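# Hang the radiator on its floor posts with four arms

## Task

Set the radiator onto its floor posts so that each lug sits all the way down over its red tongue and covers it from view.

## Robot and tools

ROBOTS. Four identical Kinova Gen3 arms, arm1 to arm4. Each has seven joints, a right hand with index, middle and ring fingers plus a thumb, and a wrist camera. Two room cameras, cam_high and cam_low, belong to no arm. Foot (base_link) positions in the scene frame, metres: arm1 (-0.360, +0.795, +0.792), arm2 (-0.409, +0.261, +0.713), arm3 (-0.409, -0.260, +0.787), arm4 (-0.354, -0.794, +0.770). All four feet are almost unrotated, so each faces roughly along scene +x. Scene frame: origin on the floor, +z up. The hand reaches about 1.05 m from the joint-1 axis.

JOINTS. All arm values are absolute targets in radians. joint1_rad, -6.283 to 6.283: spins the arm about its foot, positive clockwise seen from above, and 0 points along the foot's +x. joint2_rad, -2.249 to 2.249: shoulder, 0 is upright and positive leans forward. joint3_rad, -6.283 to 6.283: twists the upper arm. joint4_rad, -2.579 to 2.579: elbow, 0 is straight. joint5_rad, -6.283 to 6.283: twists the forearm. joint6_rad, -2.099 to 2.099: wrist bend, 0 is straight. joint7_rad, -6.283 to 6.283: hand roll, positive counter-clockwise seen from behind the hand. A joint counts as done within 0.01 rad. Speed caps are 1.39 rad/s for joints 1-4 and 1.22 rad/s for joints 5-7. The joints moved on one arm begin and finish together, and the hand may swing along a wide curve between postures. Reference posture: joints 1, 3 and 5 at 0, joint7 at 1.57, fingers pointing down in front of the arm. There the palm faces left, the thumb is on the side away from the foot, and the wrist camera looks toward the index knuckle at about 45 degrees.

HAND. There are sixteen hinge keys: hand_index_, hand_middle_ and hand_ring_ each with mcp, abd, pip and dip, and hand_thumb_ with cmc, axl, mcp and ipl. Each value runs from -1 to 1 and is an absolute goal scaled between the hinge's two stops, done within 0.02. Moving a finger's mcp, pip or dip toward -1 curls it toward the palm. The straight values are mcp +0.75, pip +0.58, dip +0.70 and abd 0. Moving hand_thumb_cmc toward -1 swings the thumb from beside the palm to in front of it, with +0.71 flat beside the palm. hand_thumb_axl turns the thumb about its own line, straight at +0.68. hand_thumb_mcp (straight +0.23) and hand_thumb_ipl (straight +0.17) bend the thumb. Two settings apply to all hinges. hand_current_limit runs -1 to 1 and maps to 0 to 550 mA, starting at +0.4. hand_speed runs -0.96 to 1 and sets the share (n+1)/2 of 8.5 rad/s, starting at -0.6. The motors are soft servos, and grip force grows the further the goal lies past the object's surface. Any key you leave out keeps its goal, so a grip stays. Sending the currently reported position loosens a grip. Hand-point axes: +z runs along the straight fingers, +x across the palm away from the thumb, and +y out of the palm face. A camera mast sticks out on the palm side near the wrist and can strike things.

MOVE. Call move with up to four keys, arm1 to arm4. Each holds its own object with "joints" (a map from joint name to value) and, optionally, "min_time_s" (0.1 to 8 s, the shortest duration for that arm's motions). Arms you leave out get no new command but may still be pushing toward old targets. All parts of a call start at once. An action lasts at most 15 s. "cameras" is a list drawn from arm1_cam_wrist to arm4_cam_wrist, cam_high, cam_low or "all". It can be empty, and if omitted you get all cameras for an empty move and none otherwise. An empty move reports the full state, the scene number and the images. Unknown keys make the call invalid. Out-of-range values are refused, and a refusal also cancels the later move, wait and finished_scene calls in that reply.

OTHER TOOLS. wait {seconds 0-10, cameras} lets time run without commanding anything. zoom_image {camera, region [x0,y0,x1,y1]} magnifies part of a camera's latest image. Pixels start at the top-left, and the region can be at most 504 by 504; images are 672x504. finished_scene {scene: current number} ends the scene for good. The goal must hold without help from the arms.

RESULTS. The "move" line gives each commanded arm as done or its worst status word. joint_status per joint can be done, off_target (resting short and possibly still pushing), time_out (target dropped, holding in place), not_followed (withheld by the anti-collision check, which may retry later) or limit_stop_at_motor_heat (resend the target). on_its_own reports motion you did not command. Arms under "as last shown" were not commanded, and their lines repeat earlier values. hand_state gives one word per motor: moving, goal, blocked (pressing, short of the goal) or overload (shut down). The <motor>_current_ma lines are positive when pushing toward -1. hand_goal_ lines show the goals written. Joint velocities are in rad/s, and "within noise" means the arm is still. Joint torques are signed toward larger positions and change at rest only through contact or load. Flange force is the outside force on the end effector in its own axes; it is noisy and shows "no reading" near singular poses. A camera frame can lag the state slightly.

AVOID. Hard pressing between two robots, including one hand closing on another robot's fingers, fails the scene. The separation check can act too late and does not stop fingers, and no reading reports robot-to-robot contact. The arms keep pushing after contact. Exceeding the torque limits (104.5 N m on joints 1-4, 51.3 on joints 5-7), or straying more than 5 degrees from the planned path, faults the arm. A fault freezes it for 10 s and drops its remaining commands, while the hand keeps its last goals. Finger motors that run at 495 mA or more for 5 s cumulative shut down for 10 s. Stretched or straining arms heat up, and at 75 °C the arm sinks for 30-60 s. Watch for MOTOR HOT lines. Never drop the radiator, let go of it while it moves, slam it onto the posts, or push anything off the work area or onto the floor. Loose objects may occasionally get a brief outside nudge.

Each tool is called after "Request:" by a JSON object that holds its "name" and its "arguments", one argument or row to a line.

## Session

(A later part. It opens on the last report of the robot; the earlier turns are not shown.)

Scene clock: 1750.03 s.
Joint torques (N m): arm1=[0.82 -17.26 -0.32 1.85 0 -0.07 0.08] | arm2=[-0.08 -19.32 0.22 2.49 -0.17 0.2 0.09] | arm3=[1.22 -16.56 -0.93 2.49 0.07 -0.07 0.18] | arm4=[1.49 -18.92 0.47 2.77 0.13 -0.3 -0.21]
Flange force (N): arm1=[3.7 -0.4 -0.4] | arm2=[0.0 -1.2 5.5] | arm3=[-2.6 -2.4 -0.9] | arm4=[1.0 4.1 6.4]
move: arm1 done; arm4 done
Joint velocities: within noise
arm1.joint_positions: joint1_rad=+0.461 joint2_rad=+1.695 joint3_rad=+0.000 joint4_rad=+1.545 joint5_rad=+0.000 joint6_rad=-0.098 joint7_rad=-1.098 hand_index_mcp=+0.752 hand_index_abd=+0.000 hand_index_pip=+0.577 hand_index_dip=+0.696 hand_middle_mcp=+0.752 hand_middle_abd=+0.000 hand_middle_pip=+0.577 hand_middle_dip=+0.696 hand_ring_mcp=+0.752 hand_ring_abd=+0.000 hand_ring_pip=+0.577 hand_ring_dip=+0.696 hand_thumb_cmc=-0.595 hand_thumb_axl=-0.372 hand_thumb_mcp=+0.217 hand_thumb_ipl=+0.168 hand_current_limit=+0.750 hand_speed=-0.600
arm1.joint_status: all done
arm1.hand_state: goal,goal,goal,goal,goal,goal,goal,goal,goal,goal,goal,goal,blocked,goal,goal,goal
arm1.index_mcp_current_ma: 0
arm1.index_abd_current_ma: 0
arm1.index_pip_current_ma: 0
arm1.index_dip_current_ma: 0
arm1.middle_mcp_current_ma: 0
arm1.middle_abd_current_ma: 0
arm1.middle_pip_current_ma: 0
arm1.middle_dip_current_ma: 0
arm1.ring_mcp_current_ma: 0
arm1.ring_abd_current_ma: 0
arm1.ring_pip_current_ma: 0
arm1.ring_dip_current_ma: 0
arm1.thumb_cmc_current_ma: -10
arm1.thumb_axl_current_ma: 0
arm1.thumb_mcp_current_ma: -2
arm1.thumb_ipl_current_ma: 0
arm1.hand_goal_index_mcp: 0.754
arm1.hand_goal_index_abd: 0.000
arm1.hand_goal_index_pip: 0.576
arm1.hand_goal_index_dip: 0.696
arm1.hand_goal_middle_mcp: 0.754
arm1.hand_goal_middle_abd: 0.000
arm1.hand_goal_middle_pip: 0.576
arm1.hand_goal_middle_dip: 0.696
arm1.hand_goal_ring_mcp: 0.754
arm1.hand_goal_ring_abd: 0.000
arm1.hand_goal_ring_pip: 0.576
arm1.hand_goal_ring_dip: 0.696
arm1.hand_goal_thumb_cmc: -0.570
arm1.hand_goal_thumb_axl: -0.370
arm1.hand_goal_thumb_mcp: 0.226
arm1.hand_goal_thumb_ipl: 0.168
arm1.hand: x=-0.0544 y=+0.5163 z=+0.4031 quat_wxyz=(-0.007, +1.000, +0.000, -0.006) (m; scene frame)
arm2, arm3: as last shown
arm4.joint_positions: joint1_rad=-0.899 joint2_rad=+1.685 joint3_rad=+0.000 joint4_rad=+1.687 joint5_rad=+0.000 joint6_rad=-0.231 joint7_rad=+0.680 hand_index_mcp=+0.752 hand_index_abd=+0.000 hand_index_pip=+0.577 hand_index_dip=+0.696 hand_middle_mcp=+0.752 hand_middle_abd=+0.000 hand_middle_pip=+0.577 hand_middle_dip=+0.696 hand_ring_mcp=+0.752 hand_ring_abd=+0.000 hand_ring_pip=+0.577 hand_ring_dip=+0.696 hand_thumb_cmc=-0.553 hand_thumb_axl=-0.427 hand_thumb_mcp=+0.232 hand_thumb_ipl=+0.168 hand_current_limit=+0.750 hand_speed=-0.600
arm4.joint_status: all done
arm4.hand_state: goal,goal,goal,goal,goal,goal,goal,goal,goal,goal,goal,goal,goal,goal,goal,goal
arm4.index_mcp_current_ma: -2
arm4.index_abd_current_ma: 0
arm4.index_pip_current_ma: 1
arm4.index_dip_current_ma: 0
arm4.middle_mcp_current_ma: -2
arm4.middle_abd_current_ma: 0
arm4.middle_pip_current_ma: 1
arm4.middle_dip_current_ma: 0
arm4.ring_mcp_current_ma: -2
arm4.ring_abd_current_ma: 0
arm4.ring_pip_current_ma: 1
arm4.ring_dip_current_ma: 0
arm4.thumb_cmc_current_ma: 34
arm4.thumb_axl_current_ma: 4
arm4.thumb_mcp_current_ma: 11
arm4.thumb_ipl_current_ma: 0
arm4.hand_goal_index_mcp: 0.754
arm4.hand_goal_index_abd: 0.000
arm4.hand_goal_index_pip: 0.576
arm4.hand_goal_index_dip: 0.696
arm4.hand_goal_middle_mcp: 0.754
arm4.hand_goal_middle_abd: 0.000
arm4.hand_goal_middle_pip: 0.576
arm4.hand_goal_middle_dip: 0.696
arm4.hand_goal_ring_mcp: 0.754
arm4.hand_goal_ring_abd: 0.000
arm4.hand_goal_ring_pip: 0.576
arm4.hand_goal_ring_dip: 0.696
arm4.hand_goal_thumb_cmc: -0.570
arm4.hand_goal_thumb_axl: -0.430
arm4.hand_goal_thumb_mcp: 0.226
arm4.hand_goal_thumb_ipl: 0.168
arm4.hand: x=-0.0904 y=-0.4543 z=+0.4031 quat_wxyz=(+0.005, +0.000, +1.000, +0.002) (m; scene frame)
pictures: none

Request:
{"name": "move", "arguments": {
  "arm1": {"joints":{"joint2_rad":1.6807,"joint4_rad":1.5617,"joint6_rad":-0.1008},"min_time_s":1.5},
  "arm4": {"joints":{"joint2_rad":1.6714,"joint4_rad":1.7036,"joint6_rad":-0.2334},"min_time_s":1.5}
}}

Scene clock: 1753.73 s.
Joint torques (N m): arm1=[-0.08 -34.66 4.18 4.12 -0.74 -0.2 -0.2] | arm2=[-0.11 -19.26 0.23 2.43 -0.19 0.22 0.09] | arm3=[1.2 -16.38 -0.89 2.47 0.08 -0.1 0.15] | arm4=[3.53 -34.8 1.76 5.53 0.08 -3.18 -0.42]
Flange force (N): arm1=[4.8 3.7 46.8] | arm2=[0.1 -1.0 5.3] | arm3=[-2.5 -2.5 -1.4] | arm4=[-0.1 13.0 51.6]
move: arm1 done; arm4 done
Joint velocities: within noise
arm1.joint_positions: joint1_rad=+0.461 joint2_rad=+1.681 joint3_rad=+0.000 joint4_rad=+1.562 joint5_rad=+0.000 joint6_rad=-0.101 joint7_rad=-1.098 hand_index_mcp=+0.752 hand_index_abd=+0.000 hand_index_pip=+0.577 hand_index_dip=+0.696 hand_middle_mcp=+0.752 hand_middle_abd=+0.000 hand_middle_pip=+0.577 hand_middle_dip=+0.696 hand_ring_mcp=+0.752 hand_ring_abd=+0.000 hand_ring_pip=+0.577 hand_ring_dip=+0.696 hand_thumb_cmc=-0.601 hand_thumb_axl=-0.407 hand_thumb_mcp=+0.211 hand_thumb_ipl=+0.164 hand_current_limit=+0.750 hand_speed=-0.600
arm1.joint_status: all done
arm1.hand_state: goal,goal,goal,goal,goal,goal,goal,goal,goal,goal,goal,goal,blocked,blocked,goal,goal
arm1.index_mcp_current_ma: 0
arm1.index_abd_current_ma: 0
arm1.index_pip_current_ma: 0
arm1.index_dip_current_ma: 0
arm1.middle_mcp_current_ma: 0
arm1.middle_abd_current_ma: 0
arm1.middle_pip_current_ma: 0
arm1.middle_dip_current_ma: 0
arm1.ring_mcp_current_ma: 0
arm1.ring_abd_current_ma: 0
arm1.ring_pip_current_ma: 0
arm1.ring_dip_current_ma: 0
arm1.thumb_cmc_current_ma: -16
arm1.thumb_axl_current_ma: -31
arm1.thumb_mcp_current_ma: -6
arm1.thumb_ipl_current_ma: 0
arm1.hand_goal_index_mcp: 0.754
arm1.hand_goal_index_abd: 0.000
arm1.hand_goal_index_pip: 0.576
arm1.hand_goal_index_dip: 0.696
arm1.hand_goal_middle_mcp: 0.754
arm1.hand_goal_middle_abd: 0.000
arm1.hand_goal_middle_pip: 0.576
arm1.hand_goal_middle_dip: 0.696
arm1.hand_goal_ring_mcp: 0.754
arm1.hand_goal_ring_abd: 0.000
arm1.hand_goal_ring_pip: 0.576
arm1.hand_goal_ring_dip: 0.696
arm1.hand_goal_thumb_cmc: -0.570
arm1.hand_goal_thumb_axl: -0.370
arm1.hand_goal_thumb_mcp: 0.226
arm1.hand_goal_thumb_ipl: 0.168
arm1.hand: x=-0.0543 y=+0.5162 z=+0.4091 quat_wxyz=(-0.006, +1.000, +0.000, -0.006) (m; scene frame)
arm2, arm3: as last shown
arm4.joint_positions: joint1_rad=-0.899 joint2_rad=+1.671 joint3_rad=+0.000 joint4_rad=+1.704 joint5_rad=+0.000 joint6_rad=-0.233 joint7_rad=+0.680 hand_index_mcp=+0.752 hand_index_abd=+0.000 hand_index_pip=+0.577 hand_index_dip=+0.696 hand_middle_mcp=+0.752 hand_middle_abd=+0.000 hand_middle_pip=+0.577 hand_middle_dip=+0.696 hand_ring_mcp=+0.752 hand_ring_abd=+0.000 hand_ring_pip=+0.577 hand_ring_dip=+0.696 hand_thumb_cmc=-0.548 hand_thumb_axl=-0.400 hand_thumb_mcp=+0.237 hand_thumb_ipl=+0.173 hand_current_limit=+0.750 hand_speed=-0.600
arm4.joint_status: all done
arm4.hand_state: goal,goal,goal,goal,goal,goal,goal,goal,goal,goal,goal,goal,blocked,blocked,goal,goal
arm4.index_mcp_current_ma: -2
arm4.index_abd_current_ma: 0
arm4.index_pip_current_ma: 1
arm4.index_dip_current_ma: 0
arm4.middle_mcp_current_ma: -2
arm4.middle_abd_current_ma: 0
arm4.middle_pip_current_ma: 1
arm4.middle_dip_current_ma: 0
arm4.ring_mcp_current_ma: -2
arm4.ring_abd_current_ma: 0
arm4.ring_pip_current_ma: 1
arm4.ring_dip_current_ma: 0
arm4.thumb_cmc_current_ma: 50
arm4.thumb_axl_current_ma: 92
arm4.thumb_mcp_current_ma: 27
arm4.thumb_ipl_current_ma: 9
arm4.hand_goal_index_mcp: 0.754
arm4.hand_goal_index_abd: 0.000
arm4.hand_goal_index_pip: 0.576
arm4.hand_goal_index_dip: 0.696
arm4.hand_goal_middle_mcp: 0.754
arm4.hand_goal_middle_abd: 0.000
arm4.hand_goal_middle_pip: 0.576
arm4.hand_goal_middle_dip: 0.696
arm4.hand_goal_ring_mcp: 0.754
arm4.hand_goal_ring_abd: 0.000
arm4.hand_goal_ring_pip: 0.576
arm4.hand_goal_ring_dip: 0.696
arm4.hand_goal_thumb_cmc: -0.570
arm4.hand_goal_thumb_axl: -0.430
arm4.hand_goal_thumb_mcp: 0.226
arm4.hand_goal_thumb_ipl: 0.168
arm4.hand: x=-0.0905 y=-0.4545 z=+0.4091 quat_wxyz=(+0.005, +0.000, +1.000, +0.002) (m; scene frame)
pictures: none

Request:
{"name": "move", "arguments": {
  "arm1": {"joints":{"joint1_rad":0.4605,"joint2_rad":1.6097,"joint4_rad":1.6413,"joint6_rad":-0.1093,"joint7_rad":-1.0983},"min_time_s":3},
  "arm4": {"joints":{"joint1_rad":-0.8981,"joint2_rad":1.6009,"joint4_rad":1.7787,"joint6_rad":-0.2380,"joint7_rad":0.6807},"min_time_s":3},
  "arm2": {"joints":{"joint1_rad":-0.0154,"joint2_rad":1.3570,"joint4_rad":1.9543,"joint6_rad":-0.1697,"joint7_rad":-3.1470},"min_time_s":3},
  "arm3": {"joints":{"joint1_rad":-0.0321,"joint2_rad":1.5502,"joint4_rad":1.8202,"joint6_rad":-0.2288,"joint7_rad":-3.2057},"min_time_s":3},
  "cameras": ["arm1_cam_wrist","cam_low","cam_high"]
}}

Request:
{"name": "zoom_image", "arguments": {
  "camera": "cam_low",
  "region": [60, 110, 400, 420]
}}

Scene clock: 1782.93 s.
Joint torques (N m): arm1=[1.67 -16.73 0.51 3.02 -0.23 0.33 -0.12] | arm2=[-0.14 -19.25 0.18 2.31 -0.18 0.19 0.06] | arm3=[1.17 -16.35 -0.86 2.47 0.01 -0.15 0.21] | arm4=[0.53 -18.68 -0.71 3.5 0.49 -0.11 0.03]
Flange force (N): arm1=[6.3 -0.9 0.6] | arm2=[0.2 -1.2 5.5] | arm3=[-2.4 -2.7 -1.7] | arm4=[-1.5 3.8 7.1]
move: arm1 done; arm2 done; arm3 done; arm4 done
Joint velocities: within noise
arm1.joint_positions: joint1_rad=+0.460 joint2_rad=+1.610 joint3_rad=+0.000 joint4_rad=+1.641 joint5_rad=+0.000 joint6_rad=-0.109 joint7_rad=-1.098 hand_index_mcp=+0.752 hand_index_abd=+0.000 hand_index_pip=+0.577 hand_index_dip=+0.696 hand_middle_mcp=+0.752 hand_middle_abd=+0.000 hand_middle_pip=+0.577 hand_middle_dip=+0.696 hand_ring_mcp=+0.752 hand_ring_abd=+0.000 hand_ring_pip=+0.577 hand_ring_dip=+0.696 hand_thumb_cmc=-0.659 hand_thumb_axl=-0.377 hand_thumb_mcp=+0.206 hand_thumb_ipl=+0.167 hand_current_limit=+0.750 hand_speed=-0.600
arm1.joint_status: all done
arm1.hand_state: goal,goal,goal,goal,goal,goal,goal,goal,goal,goal,goal,goal,blocked,goal,blocked,goal
arm1.index_mcp_current_ma: 0
arm1.index_abd_current_ma: 0
arm1.index_pip_current_ma: 0
arm1.index_dip_current_ma: 0
arm1.middle_mcp_current_ma: 0
arm1.middle_abd_current_ma: 0
arm1.middle_pip_current_ma: 0
arm1.middle_dip_current_ma: 0
arm1.ring_mcp_current_ma: 0
arm1.ring_abd_current_ma: 0
arm1.ring_pip_current_ma: 0
arm1.ring_dip_current_ma: 0
arm1.thumb_cmc_current_ma: -123
arm1.thumb_axl_current_ma: -1
arm1.thumb_mcp_current_ma: -10
arm1.thumb_ipl_current_ma: 0
arm1.hand_goal_index_mcp: 0.754
arm1.hand_goal_index_abd: 0.000
arm1.hand_goal_index_pip: 0.576
arm1.hand_goal_index_dip: 0.696
arm1.hand_goal_middle_mcp: 0.754
arm1.hand_goal_middle_abd: 0.000
arm1.hand_goal_middle_pip: 0.576
arm1.hand_goal_middle_dip: 0.696
arm1.hand_goal_ring_mcp: 0.754
arm1.hand_goal_ring_abd: 0.000
arm1.hand_goal_ring_pip: 0.576
arm1.hand_goal_ring_dip: 0.696
arm1.hand_goal_thumb_cmc: -0.570
arm1.hand_goal_thumb_axl: -0.370
arm1.hand_goal_thumb_mcp: 0.226
arm1.hand_goal_thumb_ipl: 0.168
arm1.hand: x=-0.0543 y=+0.5163 z=+0.4392 quat_wxyz=(-0.006, +1.000, +0.000, -0.006) (m; scene frame)
arm2.joint_positions: joint1_rad=-0.015 joint2_rad=+1.357 joint3_rad=+0.000 joint4_rad=+1.954 joint5_rad=+0.000 joint6_rad=-0.170 joint7_rad=-3.147 hand_index_mcp=+0.698 hand_index_abd=-0.002 hand_index_pip=+0.776 hand_index_dip=+0.698 hand_middle_mcp=+0.697 hand_middle_abd=-0.003 hand_middle_pip=+0.776 hand_middle_dip=+0.698 hand_ring_mcp=+0.697 hand_ring_abd=+0.000 hand_ring_pip=+0.776 hand_ring_dip=+0.696 hand_thumb_cmc=+0.902 hand_thumb_axl=+0.680 hand_thumb_mcp=+0.214 hand_thumb_ipl=+0.165 hand_current_limit=+0.750 hand_speed=-0.600
arm2.joint_status: all done
arm2.hand_state: goal,goal,goal,goal,goal,goal,goal,goal,goal,goal,goal,goal,goal,goal,goal,goal
arm2.index_mcp_current_ma: -4
arm2.index_abd_current_ma: -2
arm2.index_pip_current_ma: -8
arm2.index_dip_current_ma: 3
arm2.middle_mcp_current_ma: -5
arm2.middle_abd_current_ma: -6
arm2.middle_pip_current_ma: -8
arm2.middle_dip_current_ma: 4
arm2.ring_mcp_current_ma: -8
arm2.ring_abd_current_ma: 0
arm2.ring_pip_current_ma: -9
arm2.ring_dip_current_ma: 0
arm2.thumb_cmc_current_ma: 3
arm2.thumb_axl_current_ma: 6
arm2.thumb_mcp_current_ma: -43
arm2.thumb_ipl_current_ma: -10
arm2.hand_goal_index_mcp: 0.700
arm2.hand_goal_index_abd: 0.000
arm2.hand_goal_index_pip: 0.780
arm2.hand_goal_index_dip: 0.696
arm2.hand_goal_middle_mcp: 0.700
arm2.hand_goal_middle_abd: 0.000
arm2.hand_goal_middle_pip: 0.780
arm2.hand_goal_middle_dip: 0.696
arm2.hand_goal_ring_mcp: 0.700
arm2.hand_goal_ring_abd: 0.000
arm2.hand_goal_ring_pip: 0.780
arm2.hand_goal_ring_dip: 0.696
arm2.hand_goal_thumb_cmc: 0.900
arm2.hand_goal_thumb_axl: 0.678
arm2.hand_goal_thumb_mcp: 0.226
arm2.hand_goal_thumb_ipl: 0.168
arm2.hand: x=-0.1363 y=+0.2639 z=+0.4754 quat_wxyz=(-0.003, +0.707, -0.707, -0.005) (m; scene frame)
arm3.joint_positions: joint1_rad=-0.032 joint2_rad=+1.550 joint3_rad=+0.000 joint4_rad=+1.820 joint5_rad=+0.000 joint6_rad=-0.229 joint7_rad=-3.206 hand_index_mcp=+0.697 hand_index_abd=+0.000 hand_index_pip=+0.777 hand_index_dip=+0.697 hand_middle_mcp=+0.697 hand_middle_abd=-0.003 hand_middle_pip=+0.776 hand_middle_dip=+0.697 hand_ring_mcp=+0.697 hand_ring_abd=+0.000 hand_ring_pip=+0.776 hand_ring_dip=+0.696 hand_thumb_cmc=+0.902 hand_thumb_axl=+0.680 hand_thumb_mcp=+0.214 hand_thumb_ipl=+0.165 hand_current_limit=+0.750 hand_speed=-0.600
arm3.joint_status: all done
arm3.hand_state: goal,goal,goal,goal,goal,goal,goal,goal,goal,goal,goal,goal,goal,goal,goal,goal
arm3.index_mcp_current_ma: -5
arm3.index_abd_current_ma: 0
arm3.index_pip_current_ma: -5
arm3.index_dip_current_ma: 1
arm3.middle_mcp_current_ma: -5
arm3.middle_abd_current_ma: -3
arm3.middle_pip_current_ma: -5
arm3.middle_dip_current_ma: 1
arm3.ring_mcp_current_ma: -4
arm3.ring_abd_current_ma: 0
arm3.ring_pip_current_ma: -6
arm3.ring_dip_current_ma: 0
arm3.thumb_cmc_current_ma: 3
arm3.thumb_axl_current_ma: 4
arm3.thumb_mcp_current_ma: -34
arm3.thumb_ipl_current_ma: -6
arm3.hand_goal_index_mcp: 0.700
arm3.hand_goal_index_abd: 0.000
arm3.hand_goal_index_pip: 0.780
arm3.hand_goal_index_dip: 0.696
arm3.hand_goal_middle_mcp: 0.700
arm3.hand_goal_middle_abd: 0.000
arm3.hand_goal_middle_pip: 0.780
arm3.hand_goal_middle_dip: 0.696
arm3.hand_goal_ring_mcp: 0.700
arm3.hand_goal_ring_abd: 0.000
arm3.hand_goal_ring_pip: 0.780
arm3.hand_goal_ring_dip: 0.696
arm3.hand_goal_thumb_cmc: 0.900
arm3.hand_goal_thumb_axl: 0.678
arm3.hand_goal_thumb_mcp: 0.226
arm3.hand_goal_thumb_ipl: 0.168
arm3.hand: x=-0.1423 y=-0.2414 z=+0.4741 quat_wxyz=(+0.001, +0.707, -0.707, +0.005) (m; scene frame)
arm4.joint_positions: joint1_rad=-0.898 joint2_rad=+1.601 joint3_rad=+0.000 joint4_rad=+1.779 joint5_rad=+0.000 joint6_rad=-0.238 joint7_rad=+0.681 hand_index_mcp=+0.752 hand_index_abd=+0.000 hand_index_pip=+0.577 hand_index_dip=+0.696 hand_middle_mcp=+0.752 hand_middle_abd=+0.000 hand_middle_pip=+0.577 hand_middle_dip=+0.696 hand_ring_mcp=+0.752 hand_ring_abd=+0.000 hand_ring_pip=+0.577 hand_ring_dip=+0.696 hand_thumb_cmc=-0.481 hand_thumb_axl=-0.426 hand_thumb_mcp=+0.243 hand_thumb_ipl=+0.167 hand_current_limit=+0.750 hand_speed=-0.600
arm4.joint_status: all done
arm4.hand_state: goal,goal,goal,goal,goal,goal,goal,goal,goal,goal,goal,goal,blocked,goal,goal,goal
arm4.index_mcp_current_ma: -2
arm4.index_abd_current_ma: 0
arm4.index_pip_current_ma: 1
arm4.index_dip_current_ma: 0
arm4.middle_mcp_current_ma: -2
arm4.middle_abd_current_ma: 0
arm4.middle_pip_current_ma: 1
arm4.middle_dip_current_ma: 0
arm4.ring_mcp_current_ma: -2
arm4.ring_abd_current_ma: 0
arm4.ring_pip_current_ma: 1
arm4.ring_dip_current_ma: 0
arm4.thumb_cmc_current_ma: 302
arm4.thumb_axl_current_ma: 7
arm4.thumb_mcp_current_ma: 47
arm4.thumb_ipl_current_ma: -1
arm4.hand_goal_index_mcp: 0.754
arm4.hand_goal_index_abd: 0.000
arm4.hand_goal_index_pip: 0.576
arm4.hand_goal_index_dip: 0.696
arm4.hand_goal_middle_mcp: 0.754
arm4.hand_goal_middle_abd: 0.000
arm4.hand_goal_middle_pip: 0.576
arm4.hand_goal_middle_dip: 0.696
arm4.hand_goal_ring_mcp: 0.754
arm4.hand_goal_ring_abd: 0.000
arm4.hand_goal_ring_pip: 0.576
arm4.hand_goal_ring_dip: 0.696
arm4.hand_goal_thumb_cmc: -0.570
arm4.hand_goal_thumb_axl: -0.430
arm4.hand_goal_thumb_mcp: 0.226
arm4.hand_goal_thumb_ipl: 0.168
arm4.hand: x=-0.0903 y=-0.4543 z=+0.4390 quat_wxyz=(+0.005, +0.000, +1.000, +0.002) (m; scene frame)
pictures: arm1_cam_wrist, cam_high, cam_low

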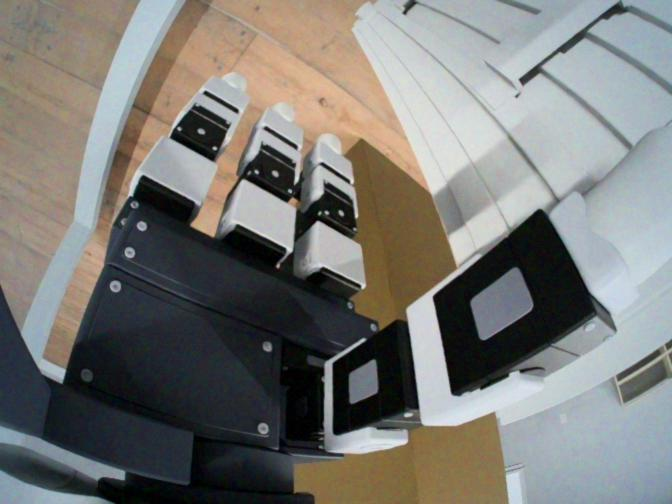

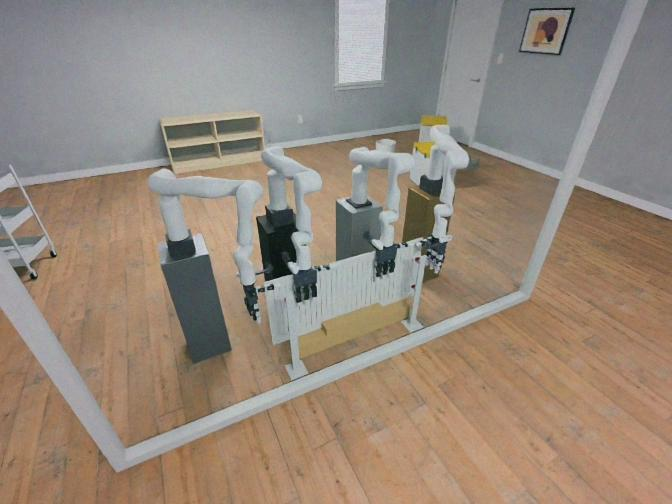

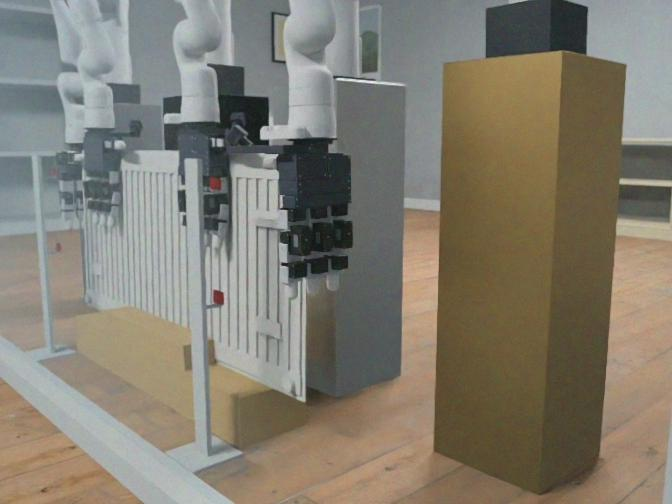

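Scaled by 1.482 from the camera's 672x504 image, which has a finer 960x720 frame.

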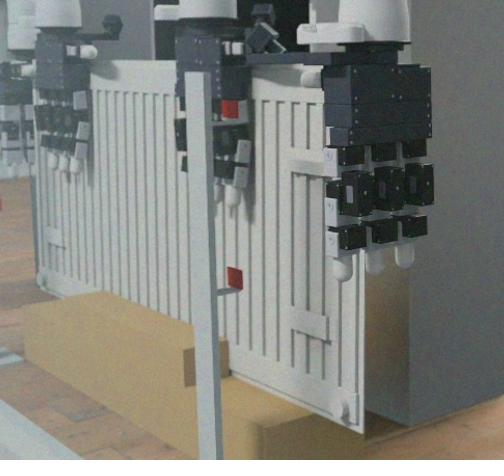

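Request:
{"name": "zoom_image", "arguments": {
  "camera": "cam_high",
  "region": [255, 230, 355, 305]
}}

Request:
{"name": "zoom_image", "arguments": {
  "camera": "cam_high",
  "region": [350, 220, 450, 295]
}}

Scaled by 5.040 from the camera's 672x504 image, which has a finer 960x720 frame.

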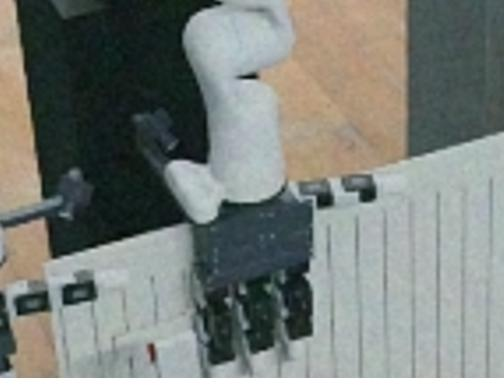

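Scaled by 5.040 from the camera's 672x504 image, which has a finer 960x720 frame.

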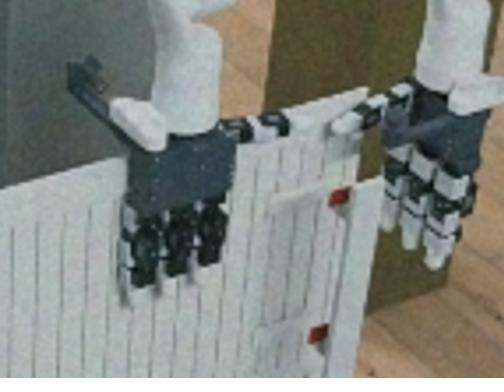

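Request:
{"name": "move", "arguments": {
  "arm1": {"joints":{"joint1_rad":0.4380,"joint2_rad":1.6070,"joint4_rad":1.5888,"joint6_rad":-0.0542,"joint7_rad":-1.1208},"min_time_s":1.5},
  "arm4": {"joints":{"joint1_rad":-0.8549,"joint2_rad":1.5941,"joint4_rad":1.7402,"joint6_rad":-0.1927,"joint7_rad":0.7239},"min_time_s":1.5},
  "arm2": {"joints":{"joint1_rad":-0.0175,"joint2_rad":1.1317,"joint4_rad":2.0448,"joint6_rad":-0.0350,"joint7_rad":-3.1491,"hand_index_mcp":0.75,"hand_middle_mcp":0.75,"hand_ring_mcp":0.75},"min_time_s":3},
  "arm3": {"joints":{"joint1_rad":-0.0705,"joint2_rad":1.3346,"joint4_rad":1.9564,"joint6_rad":-0.1494,"joint7_rad":-3.2441,"hand_index_mcp":0.75,"hand_middle_mcp":0.75,"hand_ring_mcp":0.75},"min_time_s":3}
}}

Request:
{"name": "move", "arguments": {
  "arm1": {"joints":{"joint1_rad":0.4386,"joint2_rad":1.7057,"joint4_rad":1.4767,"joint6_rad":-0.0409,"joint7_rad":-1.1202},"min_time_s":2},
  "arm4": {"joints":{"joint1_rad":-0.8555,"joint2_rad":1.6930,"joint4_rad":1.6328,"joint6_rad":-0.1841,"joint7_rad":0.7233},"min_time_s":2},
  "arm2": {"joints":{"hand_thumb_cmc":-0.571,"hand_thumb_mcp":0.114,"hand_thumb_ipl":-0.697}},
  "arm3": {"joints":{"hand_thumb_cmc":-0.571,"hand_thumb_mcp":0.114,"hand_thumb_ipl":-0.697}},
  "cameras": ["arm2_cam_wrist","arm3_cam_wrist","cam_high","cam_low"]
}}

Scene clock: 1861.80 s.
Joint torques (N m): arm1=[0.63 -18.15 -0.53 1.16 0.06 -0.22 0.14] | arm2=[-0.15 -18.91 0.15 1.15 -0.17 0.19 0.11] | arm3=[1.23 -16.53 -0.79 1.76 0.02 -0.16 0.15] | arm4=[1.65 -19.46 0.66 2.26 0.06 -0.32 -0.27]
Flange force (N): arm1=[3.1 -0.5 -0.6] | arm2=[0.1 -1.9 5.1] | arm3=[-2.8 -2.3 -2.3] | arm4=[1.2 4.2 5.9]
move: arm1 done; arm2 done; arm3 done; arm4 done
Joint velocities: within noise
arm1.joint_positions: joint1_rad=+0.438 joint2_rad=+1.607 joint3_rad=+0.000 joint4_rad=+1.589 joint5_rad=+0.000 joint6_rad=-0.054 joint7_rad=-1.121 hand_index_mcp=+0.752 hand_index_abd=+0.000 hand_index_pip=+0.577 hand_index_dip=+0.696 hand_middle_mcp=+0.752 hand_middle_abd=+0.000 hand_middle_pip=+0.577 hand_middle_dip=+0.696 hand_ring_mcp=+0.752 hand_ring_abd=+0.000 hand_ring_pip=+0.577 hand_ring_dip=+0.696 hand_thumb_cmc=-0.573 hand_thumb_axl=-0.372 hand_thumb_mcp=+0.224 hand_thumb_ipl=+0.167 hand_current_limit=+0.750 hand_speed=-0.600
arm1.joint_status: all done
arm1.hand_state: goal,goal,goal,goal,goal,goal,goal,goal,goal,goal,goal,goal,goal,goal,goal,goal
arm1.index_mcp_current_ma: 0
arm1.index_abd_current_ma: 0
arm1.index_pip_current_ma: 0
arm1.index_dip_current_ma: 0
arm1.middle_mcp_current_ma: 0
arm1.middle_abd_current_ma: 0
arm1.middle_pip_current_ma: 0
arm1.middle_dip_current_ma: 0
arm1.ring_mcp_current_ma: 0
arm1.ring_abd_current_ma: 0
arm1.ring_pip_current_ma: 0
arm1.ring_dip_current_ma: 0
arm1.thumb_cmc_current_ma: 0
arm1.thumb_axl_current_ma: 0
arm1.thumb_mcp_current_ma: 0
arm1.thumb_ipl_current_ma: 0
arm1.hand_goal_index_mcp: 0.754
arm1.hand_goal_index_abd: 0.000
arm1.hand_goal_index_pip: 0.576
arm1.hand_goal_index_dip: 0.696
arm1.hand_goal_middle_mcp: 0.754
arm1.hand_goal_middle_abd: 0.000
arm1.hand_goal_middle_pip: 0.576
arm1.hand_goal_middle_dip: 0.696
arm1.hand_goal_ring_mcp: 0.754
arm1.hand_goal_ring_abd: 0.000
arm1.hand_goal_ring_pip: 0.576
arm1.hand_goal_ring_dip: 0.696
arm1.hand_goal_thumb_cmc: -0.570
arm1.hand_goal_thumb_axl: -0.370
arm1.hand_goal_thumb_mcp: 0.226
arm1.hand_goal_thumb_ipl: 0.168
arm1.hand: x=-0.0343 y=+0.5162 z=+0.4387 quat_wxyz=(-0.006, +1.000, +0.000, -0.006) (m; scene frame)
arm2.joint_positions: joint1_rad=-0.017 joint2_rad=+1.132 joint3_rad=+0.000 joint4_rad=+2.045 joint5_rad=+0.000 joint6_rad=-0.035 joint7_rad=-3.149 hand_index_mcp=+0.744 hand_index_abd=-0.002 hand_index_pip=+0.776 hand_index_dip=+0.698 hand_middle_mcp=+0.744 hand_middle_abd=-0.003 hand_middle_pip=+0.776 hand_middle_dip=+0.698 hand_ring_mcp=+0.744 hand_ring_abd=+0.000 hand_ring_pip=+0.776 hand_ring_dip=+0.696 hand_thumb_cmc=+0.902 hand_thumb_axl=+0.680 hand_thumb_mcp=+0.214 hand_thumb_ipl=+0.165 hand_current_limit=+0.750 hand_speed=-0.600
arm2.joint_status: all done
arm2.hand_state: goal,goal,goal,goal,goal,goal,goal,goal,goal,goal,goal,goal,goal,goal,goal,goal
arm2.index_mcp_current_ma: -14
arm2.index_abd_current_ma: -2
arm2.index_pip_current_ma: -8
arm2.index_dip_current_ma: 3
arm2.middle_mcp_current_ma: -14
arm2.middle_abd_current_ma: -6
arm2.middle_pip_current_ma: -8
arm2.middle_dip_current_ma: 4
arm2.ring_mcp_current_ma: -16
arm2.ring_abd_current_ma: 0
arm2.ring_pip_current_ma: -9
arm2.ring_dip_current_ma: 0
arm2.thumb_cmc_current_ma: 3
arm2.thumb_axl_current_ma: 6
arm2.thumb_mcp_current_ma: -43
arm2.thumb_ipl_current_ma: -10
arm2.hand_goal_index_mcp: 0.750
arm2.hand_goal_index_abd: 0.000
arm2.hand_goal_index_pip: 0.780
arm2.hand_goal_index_dip: 0.696
arm2.hand_goal_middle_mcp: 0.750
arm2.hand_goal_middle_abd: 0.000
arm2.hand_goal_middle_pip: 0.780
arm2.hand_goal_middle_dip: 0.696
arm2.hand_goal_ring_mcp: 0.750
arm2.hand_goal_ring_abd: 0.000
arm2.hand_goal_ring_pip: 0.780
arm2.hand_goal_ring_dip: 0.696
arm2.hand_goal_thumb_cmc: 0.900
arm2.hand_goal_thumb_axl: 0.678
arm2.hand_goal_thumb_mcp: 0.226
arm2.hand_goal_thumb_ipl: 0.168
arm2.hand: x=-0.1242 y=+0.2638 z=+0.5606 quat_wxyz=(-0.003, +0.707, -0.707, -0.005) (m; scene frame)
arm3.joint_positions: joint1_rad=-0.071 joint2_rad=+1.335 joint3_rad=+0.000 joint4_rad=+1.956 joint5_rad=+0.000 joint6_rad=-0.149 joint7_rad=-3.244 hand_index_mcp=+0.745 hand_index_abd=+0.000 hand_index_pip=+0.777 hand_index_dip=+0.697 hand_middle_mcp=+0.744 hand_middle_abd=-0.003 hand_middle_pip=+0.776 hand_middle_dip=+0.697 hand_ring_mcp=+0.745 hand_ring_abd=+0.000 hand_ring_pip=+0.776 hand_ring_dip=+0.696 hand_thumb_cmc=+0.902 hand_thumb_axl=+0.680 hand_thumb_mcp=+0.214 hand_thumb_ipl=+0.165 hand_current_limit=+0.750 hand_speed=-0.600
arm3.joint_status: all done
arm3.hand_state: goal,goal,goal,goal,goal,goal,goal,goal,goal,goal,goal,goal,goal,goal,goal,goal
arm3.index_mcp_current_ma: -9
arm3.index_abd_current_ma: 0
arm3.index_pip_current_ma: -5
arm3.index_dip_current_ma: 1
arm3.middle_mcp_current_ma: -10
arm3.middle_abd_current_ma: -3
arm3.middle_pip_current_ma: -5
arm3.middle_dip_current_ma: 1
arm3.ring_mcp_current_ma: -8
arm3.ring_abd_current_ma: 0
arm3.ring_pip_current_ma: -6
arm3.ring_dip_current_ma: 0
arm3.thumb_cmc_current_ma: 3
arm3.thumb_axl_current_ma: 4
arm3.thumb_mcp_current_ma: -34
arm3.thumb_ipl_current_ma: -6
arm3.hand_goal_index_mcp: 0.750
arm3.hand_goal_index_abd: 0.000
arm3.hand_goal_index_pip: 0.780
arm3.hand_goal_index_dip: 0.696
arm3.hand_goal_middle_mcp: 0.750
arm3.hand_goal_middle_abd: 0.000
arm3.hand_goal_middle_pip: 0.780
arm3.hand_goal_middle_dip: 0.696
arm3.hand_goal_ring_mcp: 0.750
arm3.hand_goal_ring_abd: 0.000
arm3.hand_goal_ring_pip: 0.780
arm3.hand_goal_ring_dip: 0.696
arm3.hand_goal_thumb_cmc: 0.900
arm3.hand_goal_thumb_axl: 0.678
arm3.hand_goal_thumb_mcp: 0.226
arm3.hand_goal_thumb_ipl: 0.168
arm3.hand: x=-0.1301 y=-0.2260 z=+0.5592 quat_wxyz=(+0.001, +0.707, -0.707, +0.005) (m; scene frame)
arm4.joint_positions: joint1_rad=-0.855 joint2_rad=+1.594 joint3_rad=+0.000 joint4_rad=+1.740 joint5_rad=+0.000 joint6_rad=-0.193 joint7_rad=+0.724 hand_index_mcp=+0.752 hand_index_abd=+0.000 hand_index_pip=+0.577 hand_index_dip=+0.696 hand_middle_mcp=+0.752 hand_middle_abd=+0.000 hand_middle_pip=+0.577 hand_middle_dip=+0.696 hand_ring_mcp=+0.752 hand_ring_abd=+0.000 hand_ring_pip=+0.577 hand_ring_dip=+0.696 hand_thumb_cmc=-0.567 hand_thumb_axl=-0.427 hand_thumb_mcp=+0.228 hand_thumb_ipl=+0.167 hand_current_limit=+0.750 hand_speed=-0.600
arm4.joint_status: all done
arm4.hand_state: goal,goal,goal,goal,goal,goal,goal,goal,goal,goal,goal,goal,goal,goal,goal,goal
arm4.index_mcp_current_ma: -2
arm4.index_abd_current_ma: 0
arm4.index_pip_current_ma: 1
arm4.index_dip_current_ma: 0
arm4.middle_mcp_current_ma: -2
arm4.middle_abd_current_ma: 0
arm4.middle_pip_current_ma: 1
arm4.middle_dip_current_ma: 0
arm4.ring_mcp_current_ma: -2
arm4.ring_abd_current_ma: 0
arm4.ring_pip_current_ma: 1
arm4.ring_dip_current_ma: 0
arm4.thumb_cmc_current_ma: 3
arm4.thumb_axl_current_ma: 4
arm4.thumb_mcp_current_ma: 3
arm4.thumb_ipl_current_ma: -1
arm4.hand_goal_index_mcp: 0.754
arm4.hand_goal_index_abd: 0.000
arm4.hand_goal_index_pip: 0.576
arm4.hand_goal_index_dip: 0.696
arm4.hand_goal_middle_mcp: 0.754
arm4.hand_goal_middle_abd: 0.000
arm4.hand_goal_middle_pip: 0.576
arm4.hand_goal_middle_dip: 0.696
arm4.hand_goal_ring_mcp: 0.754
arm4.hand_goal_ring_abd: 0.000
arm4.hand_goal_ring_pip: 0.576
arm4.hand_goal_ring_dip: 0.696
arm4.hand_goal_thumb_cmc: -0.570
arm4.hand_goal_thumb_axl: -0.430
arm4.hand_goal_thumb_mcp: 0.226
arm4.hand_goal_thumb_ipl: 0.168
arm4.hand: x=-0.0703 y=-0.4544 z=+0.4391 quat_wxyz=(+0.005, +0.000, +1.000, +0.002) (m; scene frame)
pictures: none

Scene clock: 1864.10 s.
Joint torques (N m): arm1=[0.56 -18.04 -0.56 1.06 0.08 -0.21 0.13] | arm2=[-0.13 -18.89 0.2 1.24 -0.18 0.21 0.05] | arm3=[1.16 -16.48 -0.7 1.94 0.04 -0.05 0.14] | arm4=[1.62 -19.38 0.62 2.2 0.07 -0.35 -0.24]
Flange force (N): arm1=[3.0 -0.4 -0.4] | arm2=[0.2 -2.1 5.2] | arm3=[-2.7 -2.5 -2.0] | arm4=[1.1 4.2 6.2]
move: arm1 done; arm2 done; arm3 done; arm4 done
Joint velocities: within noise
arm1.joint_positions: joint1_rad=+0.439 joint2_rad=+1.706 joint3_rad=+0.000 joint4_rad=+1.477 joint5_rad=+0.000 joint6_rad=-0.041 joint7_rad=-1.120 hand_index_mcp=+0.752 hand_index_abd=+0.000 hand_index_pip=+0.577 hand_index_dip=+0.696 hand_middle_mcp=+0.752 hand_middle_abd=+0.000 hand_middle_pip=+0.577 hand_middle_dip=+0.696 hand_ring_mcp=+0.752 hand_ring_abd=+0.000 hand_ring_pip=+0.577 hand_ring_dip=+0.696 hand_thumb_cmc=-0.573 hand_thumb_axl=-0.372 hand_thumb_mcp=+0.224 hand_thumb_ipl=+0.167 hand_current_limit=+0.750 hand_speed=-0.600
arm1.joint_status: all done
arm1.hand_state: goal,goal,goal,goal,goal,goal,goal,goal,goal,goal,goal,goal,goal,goal,goal,goal
arm1.index_mcp_current_ma: 0
arm1.index_abd_current_ma: 0
arm1.index_pip_current_ma: 0
arm1.index_dip_current_ma: 0
arm1.middle_mcp_current_ma: 0
arm1.middle_abd_current_ma: 0
arm1.middle_pip_current_ma: 0
arm1.middle_dip_current_ma: 0
arm1.ring_mcp_current_ma: 0
arm1.ring_abd_current_ma: 0
arm1.ring_pip_current_ma: 0
arm1.ring_dip_current_ma: 0
arm1.thumb_cmc_current_ma: 0
arm1.thumb_axl_current_ma: 0
arm1.thumb_mcp_current_ma: 0
arm1.thumb_ipl_current_ma: 0
arm1.hand_goal_index_mcp: 0.754
arm1.hand_goal_index_abd: 0.000
arm1.hand_goal_index_pip: 0.576
arm1.hand_goal_index_dip: 0.696
arm1.hand_goal_middle_mcp: 0.754
arm1.hand_goal_middle_abd: 0.000
arm1.hand_goal_middle_pip: 0.576
arm1.hand_goal_middle_dip: 0.696
arm1.hand_goal_ring_mcp: 0.754
arm1.hand_goal_ring_abd: 0.000
arm1.hand_goal_ring_pip: 0.576
arm1.hand_goal_ring_dip: 0.696
arm1.hand_goal_thumb_cmc: -0.570
arm1.hand_goal_thumb_axl: -0.370
arm1.hand_goal_thumb_mcp: 0.226
arm1.hand_goal_thumb_ipl: 0.168
arm1.hand: x=-0.0342 y=+0.5163 z=+0.3971 quat_wxyz=(-0.006, +1.000, +0.000, -0.006) (m; scene frame)
arm2.joint_positions: joint1_rad=-0.017 joint2_rad=+1.132 joint3_rad=+0.000 joint4_rad=+2.045 joint5_rad=+0.000 joint6_rad=-0.035 joint7_rad=-3.149 hand_index_mcp=+0.744 hand_index_abd=-0.002 hand_index_pip=+0.776 hand_index_dip=+0.698 hand_middle_mcp=+0.744 hand_middle_abd=-0.003 hand_middle_pip=+0.776 hand_middle_dip=+0.698 hand_ring_mcp=+0.744 hand_ring_abd=+0.000 hand_ring_pip=+0.776 hand_ring_dip=+0.696 hand_thumb_cmc=-0.568 hand_thumb_axl=+0.680 hand_thumb_mcp=+0.112 hand_thumb_ipl=-0.694 hand_current_limit=+0.750 hand_speed=-0.600
arm2.joint_status: all done
arm2.hand_state: goal,goal,goal,goal,goal,goal,goal,goal,goal,goal,goal,goal,goal,goal,goal,goal
arm2.index_mcp_current_ma: -14
arm2.index_abd_current_ma: -2
arm2.index_pip_current_ma: -8
arm2.index_dip_current_ma: 3
arm2.middle_mcp_current_ma: -14
arm2.middle_abd_current_ma: -6
arm2.middle_pip_current_ma: -8
arm2.middle_dip_current_ma: 4
arm2.ring_mcp_current_ma: -16
arm2.ring_abd_current_ma: 0
arm2.ring_pip_current_ma: -9
arm2.ring_dip_current_ma: 0
arm2.thumb_cmc_current_ma: 5
arm2.thumb_axl_current_ma: 5
arm2.thumb_mcp_current_ma: -6
arm2.thumb_ipl_current_ma: 5
arm2.hand_goal_index_mcp: 0.750
arm2.hand_goal_index_abd: 0.000
arm2.hand_goal_index_pip: 0.780
arm2.hand_goal_index_dip: 0.696
arm2.hand_goal_middle_mcp: 0.750
arm2.hand_goal_middle_abd: 0.000
arm2.hand_goal_middle_pip: 0.780
arm2.hand_goal_middle_dip: 0.696
arm2.hand_goal_ring_mcp: 0.750
arm2.hand_goal_ring_abd: 0.000
arm2.hand_goal_ring_pip: 0.780
arm2.hand_goal_ring_dip: 0.696
arm2.hand_goal_thumb_cmc: -0.570
arm2.hand_goal_thumb_axl: 0.678
arm2.hand_goal_thumb_mcp: 0.114
arm2.hand_goal_thumb_ipl: -0.696
arm2.hand: x=-0.1242 y=+0.2638 z=+0.5606 quat_wxyz=(-0.003, +0.707, -0.707, -0.005) (m; scene frame)
arm3.joint_positions: joint1_rad=-0.071 joint2_rad=+1.335 joint3_rad=+0.000 joint4_rad=+1.956 joint5_rad=+0.000 joint6_rad=-0.149 joint7_rad=-3.244 hand_index_mcp=+0.745 hand_index_abd=+0.000 hand_index_pip=+0.777 hand_index_dip=+0.697 hand_middle_mcp=+0.744 hand_middle_abd=-0.003 hand_middle_pip=+0.776 hand_middle_dip=+0.697 hand_ring_mcp=+0.745 hand_ring_abd=+0.000 hand_ring_pip=+0.776 hand_ring_dip=+0.696 hand_thumb_cmc=-0.567 hand_thumb_axl=+0.680 hand_thumb_mcp=+0.111 hand_thumb_ipl=-0.694 hand_current_limit=+0.750 hand_speed=-0.600
arm3.joint_status: all done
arm3.hand_state: goal,goal,goal,goal,goal,goal,goal,goal,goal,goal,goal,goal,goal,goal,goal,goal
arm3.index_mcp_current_ma: -9
arm3.index_abd_current_ma: 0
arm3.index_pip_current_ma: -5
arm3.index_dip_current_ma: 1
arm3.middle_mcp_current_ma: -10
arm3.middle_abd_current_ma: -3
arm3.middle_pip_current_ma: -5
arm3.middle_dip_current_ma: 1
arm3.ring_mcp_current_ma: -8
arm3.ring_abd_current_ma: 0
arm3.ring_pip_current_ma: -6
arm3.ring_dip_current_ma: 0
arm3.thumb_cmc_current_ma: 3
arm3.thumb_axl_current_ma: 3
arm3.thumb_mcp_current_ma: -4
arm3.thumb_ipl_current_ma: 3
arm3.hand_goal_index_mcp: 0.750
arm3.hand_goal_index_abd: 0.000
arm3.hand_goal_index_pip: 0.780
arm3.hand_goal_index_dip: 0.696
arm3.hand_goal_middle_mcp: 0.750
arm3.hand_goal_middle_abd: 0.000
arm3.hand_goal_middle_pip: 0.780
arm3.hand_goal_middle_dip: 0.696
arm3.hand_goal_ring_mcp: 0.750
arm3.hand_goal_ring_abd: 0.000
arm3.hand_goal_ring_pip: 0.780
arm3.hand_goal_ring_dip: 0.696
arm3.hand_goal_thumb_cmc: -0.570
arm3.hand_goal_thumb_axl: 0.678
arm3.hand_goal_thumb_mcp: 0.114
arm3.hand_goal_thumb_ipl: -0.696
arm3.hand: x=-0.1301 y=-0.2260 z=+0.5592 quat_wxyz=(+0.001, +0.707, -0.707, +0.005) (m; scene frame)
arm4.joint_positions: joint1_rad=-0.856 joint2_rad=+1.693 joint3_rad=+0.000 joint4_rad=+1.633 joint5_rad=+0.000 joint6_rad=-0.184 joint7_rad=+0.723 hand_index_mcp=+0.752 hand_index_abd=+0.000 hand_index_pip=+0.577 hand_index_dip=+0.696 hand_middle_mcp=+0.752 hand_middle_abd=+0.000 hand_middle_pip=+0.577 hand_middle_dip=+0.696 hand_ring_mcp=+0.752 hand_ring_abd=+0.000 hand_ring_pip=+0.577 hand_ring_dip=+0.696 hand_thumb_cmc=-0.567 hand_thumb_axl=-0.427 hand_thumb_mcp=+0.228 hand_thumb_ipl=+0.167 hand_current_limit=+0.750 hand_speed=-0.600
arm4.joint_status: all done
arm4.hand_state: goal,goal,goal,goal,goal,goal,goal,goal,goal,goal,goal,goal,goal,goal,goal,goal
arm4.index_mcp_current_ma: -2
arm4.index_abd_current_ma: 0
arm4.index_pip_current_ma: 1
arm4.index_dip_current_ma: 0
arm4.middle_mcp_current_ma: -2
arm4.middle_abd_current_ma: 0
arm4.middle_pip_current_ma: 1
arm4.middle_dip_current_ma: 0
arm4.ring_mcp_current_ma: -2
arm4.ring_abd_current_ma: 0
arm4.ring_pip_current_ma: 1
arm4.ring_dip_current_ma: 0
arm4.thumb_cmc_current_ma: 3
arm4.thumb_axl_current_ma: 4
arm4.thumb_mcp_current_ma: 3
arm4.thumb_ipl_current_ma: -1
arm4.hand_goal_index_mcp: 0.754
arm4.hand_goal_index_abd: 0.000
arm4.hand_goal_index_pip: 0.576
arm4.hand_goal_index_dip: 0.696
arm4.hand_goal_middle_mcp: 0.754
arm4.hand_goal_middle_abd: 0.000
arm4.hand_goal_middle_pip: 0.576
arm4.hand_goal_middle_dip: 0.696
arm4.hand_goal_ring_mcp: 0.754
arm4.hand_goal_ring_abd: 0.000
arm4.hand_goal_ring_pip: 0.576
arm4.hand_goal_ring_dip: 0.696
arm4.hand_goal_thumb_cmc: -0.570
arm4.hand_goal_thumb_axl: -0.430
arm4.hand_goal_thumb_mcp: 0.226
arm4.hand_goal_thumb_ipl: 0.168
arm4.hand: x=-0.0704 y=-0.4544 z=+0.3970 quat_wxyz=(+0.005, +0.000, +1.000, +0.002) (m; scene frame)
pictures: arm2_cam_wrist, arm3_cam_wrist, cam_high, cam_low

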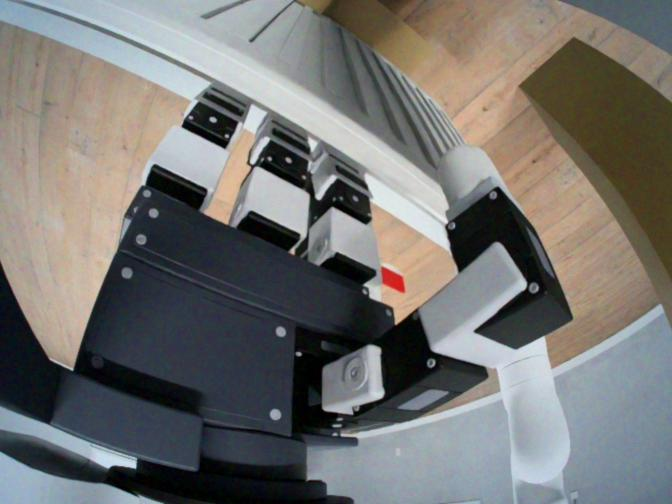

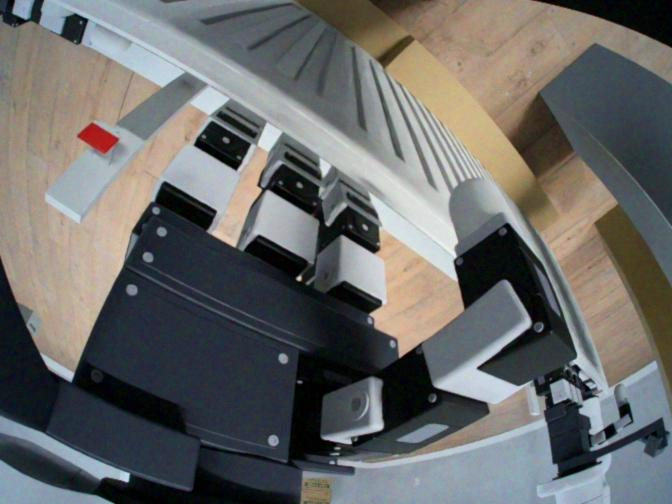

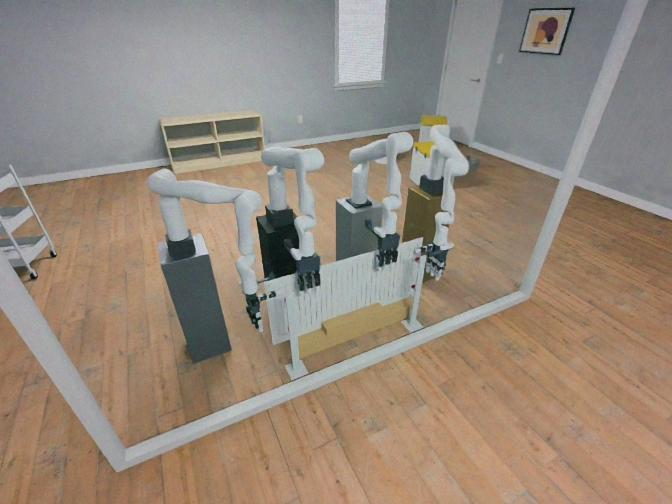

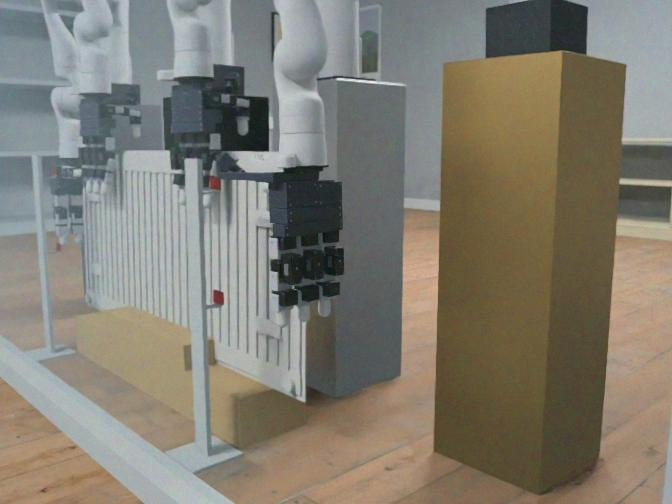

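Request:
{"name": "move", "arguments": {
  "arm2": {"joints":{"joint1_rad":-0.0155,"joint2_rad":1.3268,"joint4_rad":1.9369,"joint6_rad":-0.1221,"joint7_rad":-3.1471},"min_time_s":3},
  "arm3": {"joints":{"joint1_rad":-0.0723,"joint2_rad":1.5195,"joint4_rad":1.8088,"joint6_rad":-0.1867,"joint7_rad":-3.2459},"min_time_s":3},
  "cameras": ["arm2_cam_wrist","arm3_cam_wrist","cam_low"]
}}

Scene clock: 1876.63 s.
Joint torques (N m): arm1=[0.56 -18.05 -0.57 1.08 0.1 -0.22 0.14] | arm2=[-0.17 -19.45 0.22 1.95 -0.18 0.25 0.09] | arm3=[1.26 -16.7 -0.81 2.21 0.08 -0.03 0.15] | arm4=[1.65 -19.41 0.65 2.2 0.06 -0.37 -0.24]
Flange force (N): arm1=[3.1 -0.4 -0.3] | arm2=[0.2 -1.4 5.4] | arm3=[-2.8 -2.3 -1.5] | arm4=[1.1 4.3 6.2]
move: arm2 done; arm3 done
Joint velocities: within noise
arm1, arm4: as last shown
arm2.joint_positions: joint1_rad=-0.015 joint2_rad=+1.327 joint3_rad=+0.000 joint4_rad=+1.937 joint5_rad=+0.000 joint6_rad=-0.122 joint7_rad=-3.147 hand_index_mcp=+0.745 hand_index_abd=-0.002 hand_index_pip=+0.776 hand_index_dip=+0.698 hand_middle_mcp=+0.745 hand_middle_abd=-0.003 hand_middle_pip=+0.776 hand_middle_dip=+0.698 hand_ring_mcp=+0.744 hand_ring_abd=+0.000 hand_ring_pip=+0.776 hand_ring_dip=+0.696 hand_thumb_cmc=-0.568 hand_thumb_axl=+0.680 hand_thumb_mcp=+0.112 hand_thumb_ipl=-0.694 hand_current_limit=+0.750 hand_speed=-0.600
arm2.joint_status: all done
arm2.hand_state: goal,goal,goal,goal,goal,goal,goal,goal,goal,goal,goal,goal,goal,goal,goal,goal
arm2.index_mcp_current_ma: -13
arm2.index_abd_current_ma: -2
arm2.index_pip_current_ma: -8
arm2.index_dip_current_ma: 3
arm2.middle_mcp_current_ma: -13
arm2.middle_abd_current_ma: -6
arm2.middle_pip_current_ma: -8
arm2.middle_dip_current_ma: 4
arm2.ring_mcp_current_ma: -15
arm2.ring_abd_current_ma: 0
arm2.ring_pip_current_ma: -9
arm2.ring_dip_current_ma: 0
arm2.thumb_cmc_current_ma: 5
arm2.thumb_axl_current_ma: 5
arm2.thumb_mcp_current_ma: -6
arm2.thumb_ipl_current_ma: 5
arm2.hand_goal_index_mcp: 0.750
arm2.hand_goal_index_abd: 0.000
arm2.hand_goal_index_pip: 0.780
arm2.hand_goal_index_dip: 0.696
arm2.hand_goal_middle_mcp: 0.750
arm2.hand_goal_middle_abd: 0.000
arm2.hand_goal_middle_pip: 0.780
arm2.hand_goal_middle_dip: 0.696
arm2.hand_goal_ring_mcp: 0.750
arm2.hand_goal_ring_abd: 0.000
arm2.hand_goal_ring_pip: 0.780
arm2.hand_goal_ring_dip: 0.696
arm2.hand_goal_thumb_cmc: -0.570
arm2.hand_goal_thumb_axl: 0.678
arm2.hand_goal_thumb_mcp: 0.114
arm2.hand_goal_thumb_ipl: -0.696
arm2.hand: x=-0.1243 y=+0.2639 z=+0.4855 quat_wxyz=(-0.003, +0.707, -0.707, -0.005) (m; scene frame)
arm3.joint_positions: joint1_rad=-0.072 joint2_rad=+1.520 joint3_rad=+0.000 joint4_rad=+1.809 joint5_rad=+0.000 joint6_rad=-0.187 joint7_rad=-3.246 hand_index_mcp=+0.745 hand_index_abd=+0.000 hand_index_pip=+0.777 hand_index_dip=+0.697 hand_middle_mcp=+0.744 hand_middle_abd=-0.003 hand_middle_pip=+0.776 hand_middle_dip=+0.697 hand_ring_mcp=+0.745 hand_ring_abd=+0.000 hand_ring_pip=+0.776 hand_ring_dip=+0.696 hand_thumb_cmc=-0.567 hand_thumb_axl=+0.680 hand_thumb_mcp=+0.111 hand_thumb_ipl=-0.694 hand_current_limit=+0.750 hand_speed=-0.600
arm3.joint_status: all done
arm3.hand_state: goal,goal,goal,goal,goal,goal,goal,goal,goal,goal,goal,goal,goal,goal,goal,goal
arm3.index_mcp_current_ma: -9
arm3.index_abd_current_ma: 0
arm3.index_pip_current_ma: -5
arm3.index_dip_current_ma: 1
arm3.middle_mcp_current_ma: -10
arm3.middle_abd_current_ma: -3
arm3.middle_pip_current_ma: -5
arm3.middle_dip_current_ma: 1
arm3.ring_mcp_current_ma: -8
arm3.ring_abd_current_ma: 0
arm3.ring_pip_current_ma: -6
arm3.ring_dip_current_ma: 0
arm3.thumb_cmc_current_ma: 3
arm3.thumb_axl_current_ma: 3
arm3.thumb_mcp_current_ma: -4
arm3.thumb_ipl_current_ma: 3
arm3.hand_goal_index_mcp: 0.750
arm3.hand_goal_index_abd: 0.000
arm3.hand_goal_index_pip: 0.780
arm3.hand_goal_index_dip: 0.696
arm3.hand_goal_middle_mcp: 0.750
arm3.hand_goal_middle_abd: 0.000
arm3.hand_goal_middle_pip: 0.780
arm3.hand_goal_middle_dip: 0.696
arm3.hand_goal_ring_mcp: 0.750
arm3.hand_goal_ring_abd: 0.000
arm3.hand_goal_ring_pip: 0.780
arm3.hand_goal_ring_dip: 0.696
arm3.hand_goal_thumb_cmc: -0.570
arm3.hand_goal_thumb_axl: 0.678
arm3.hand_goal_thumb_mcp: 0.114
arm3.hand_goal_thumb_ipl: -0.696
arm3.hand: x=-0.1302 y=-0.2260 z=+0.4842 quat_wxyz=(+0.001, +0.707, -0.707, +0.005) (m; scene frame)
pictures: arm2_cam_wrist, arm3_cam_wrist, cam_low

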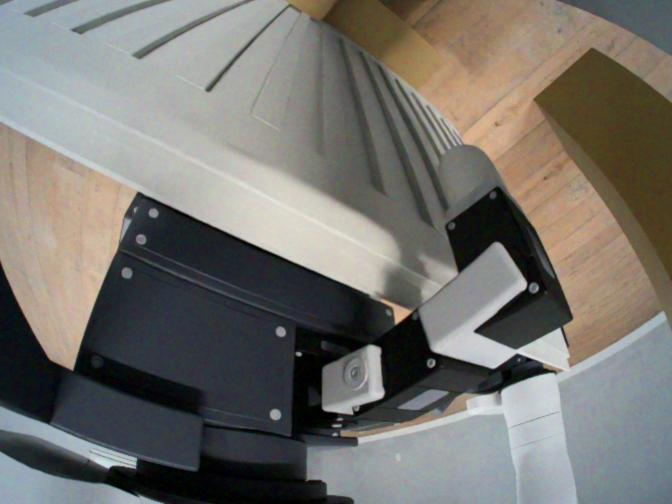

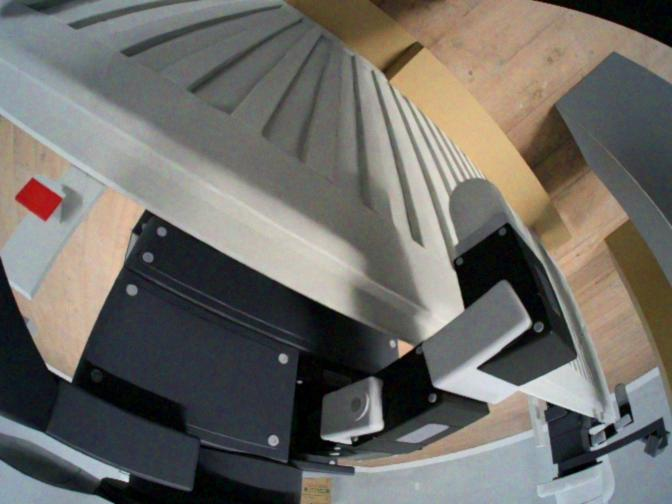

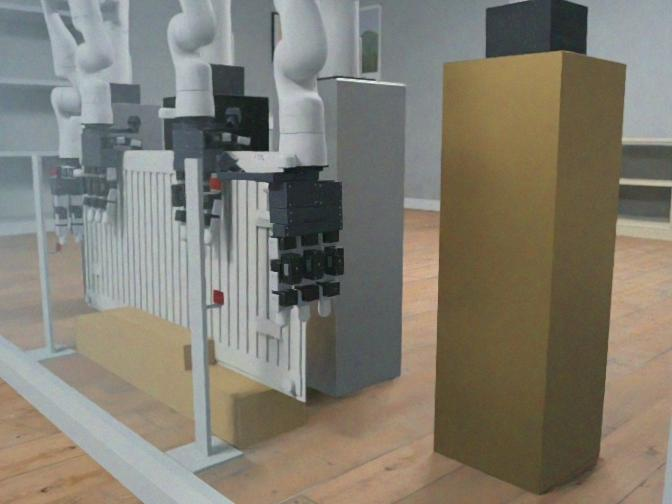

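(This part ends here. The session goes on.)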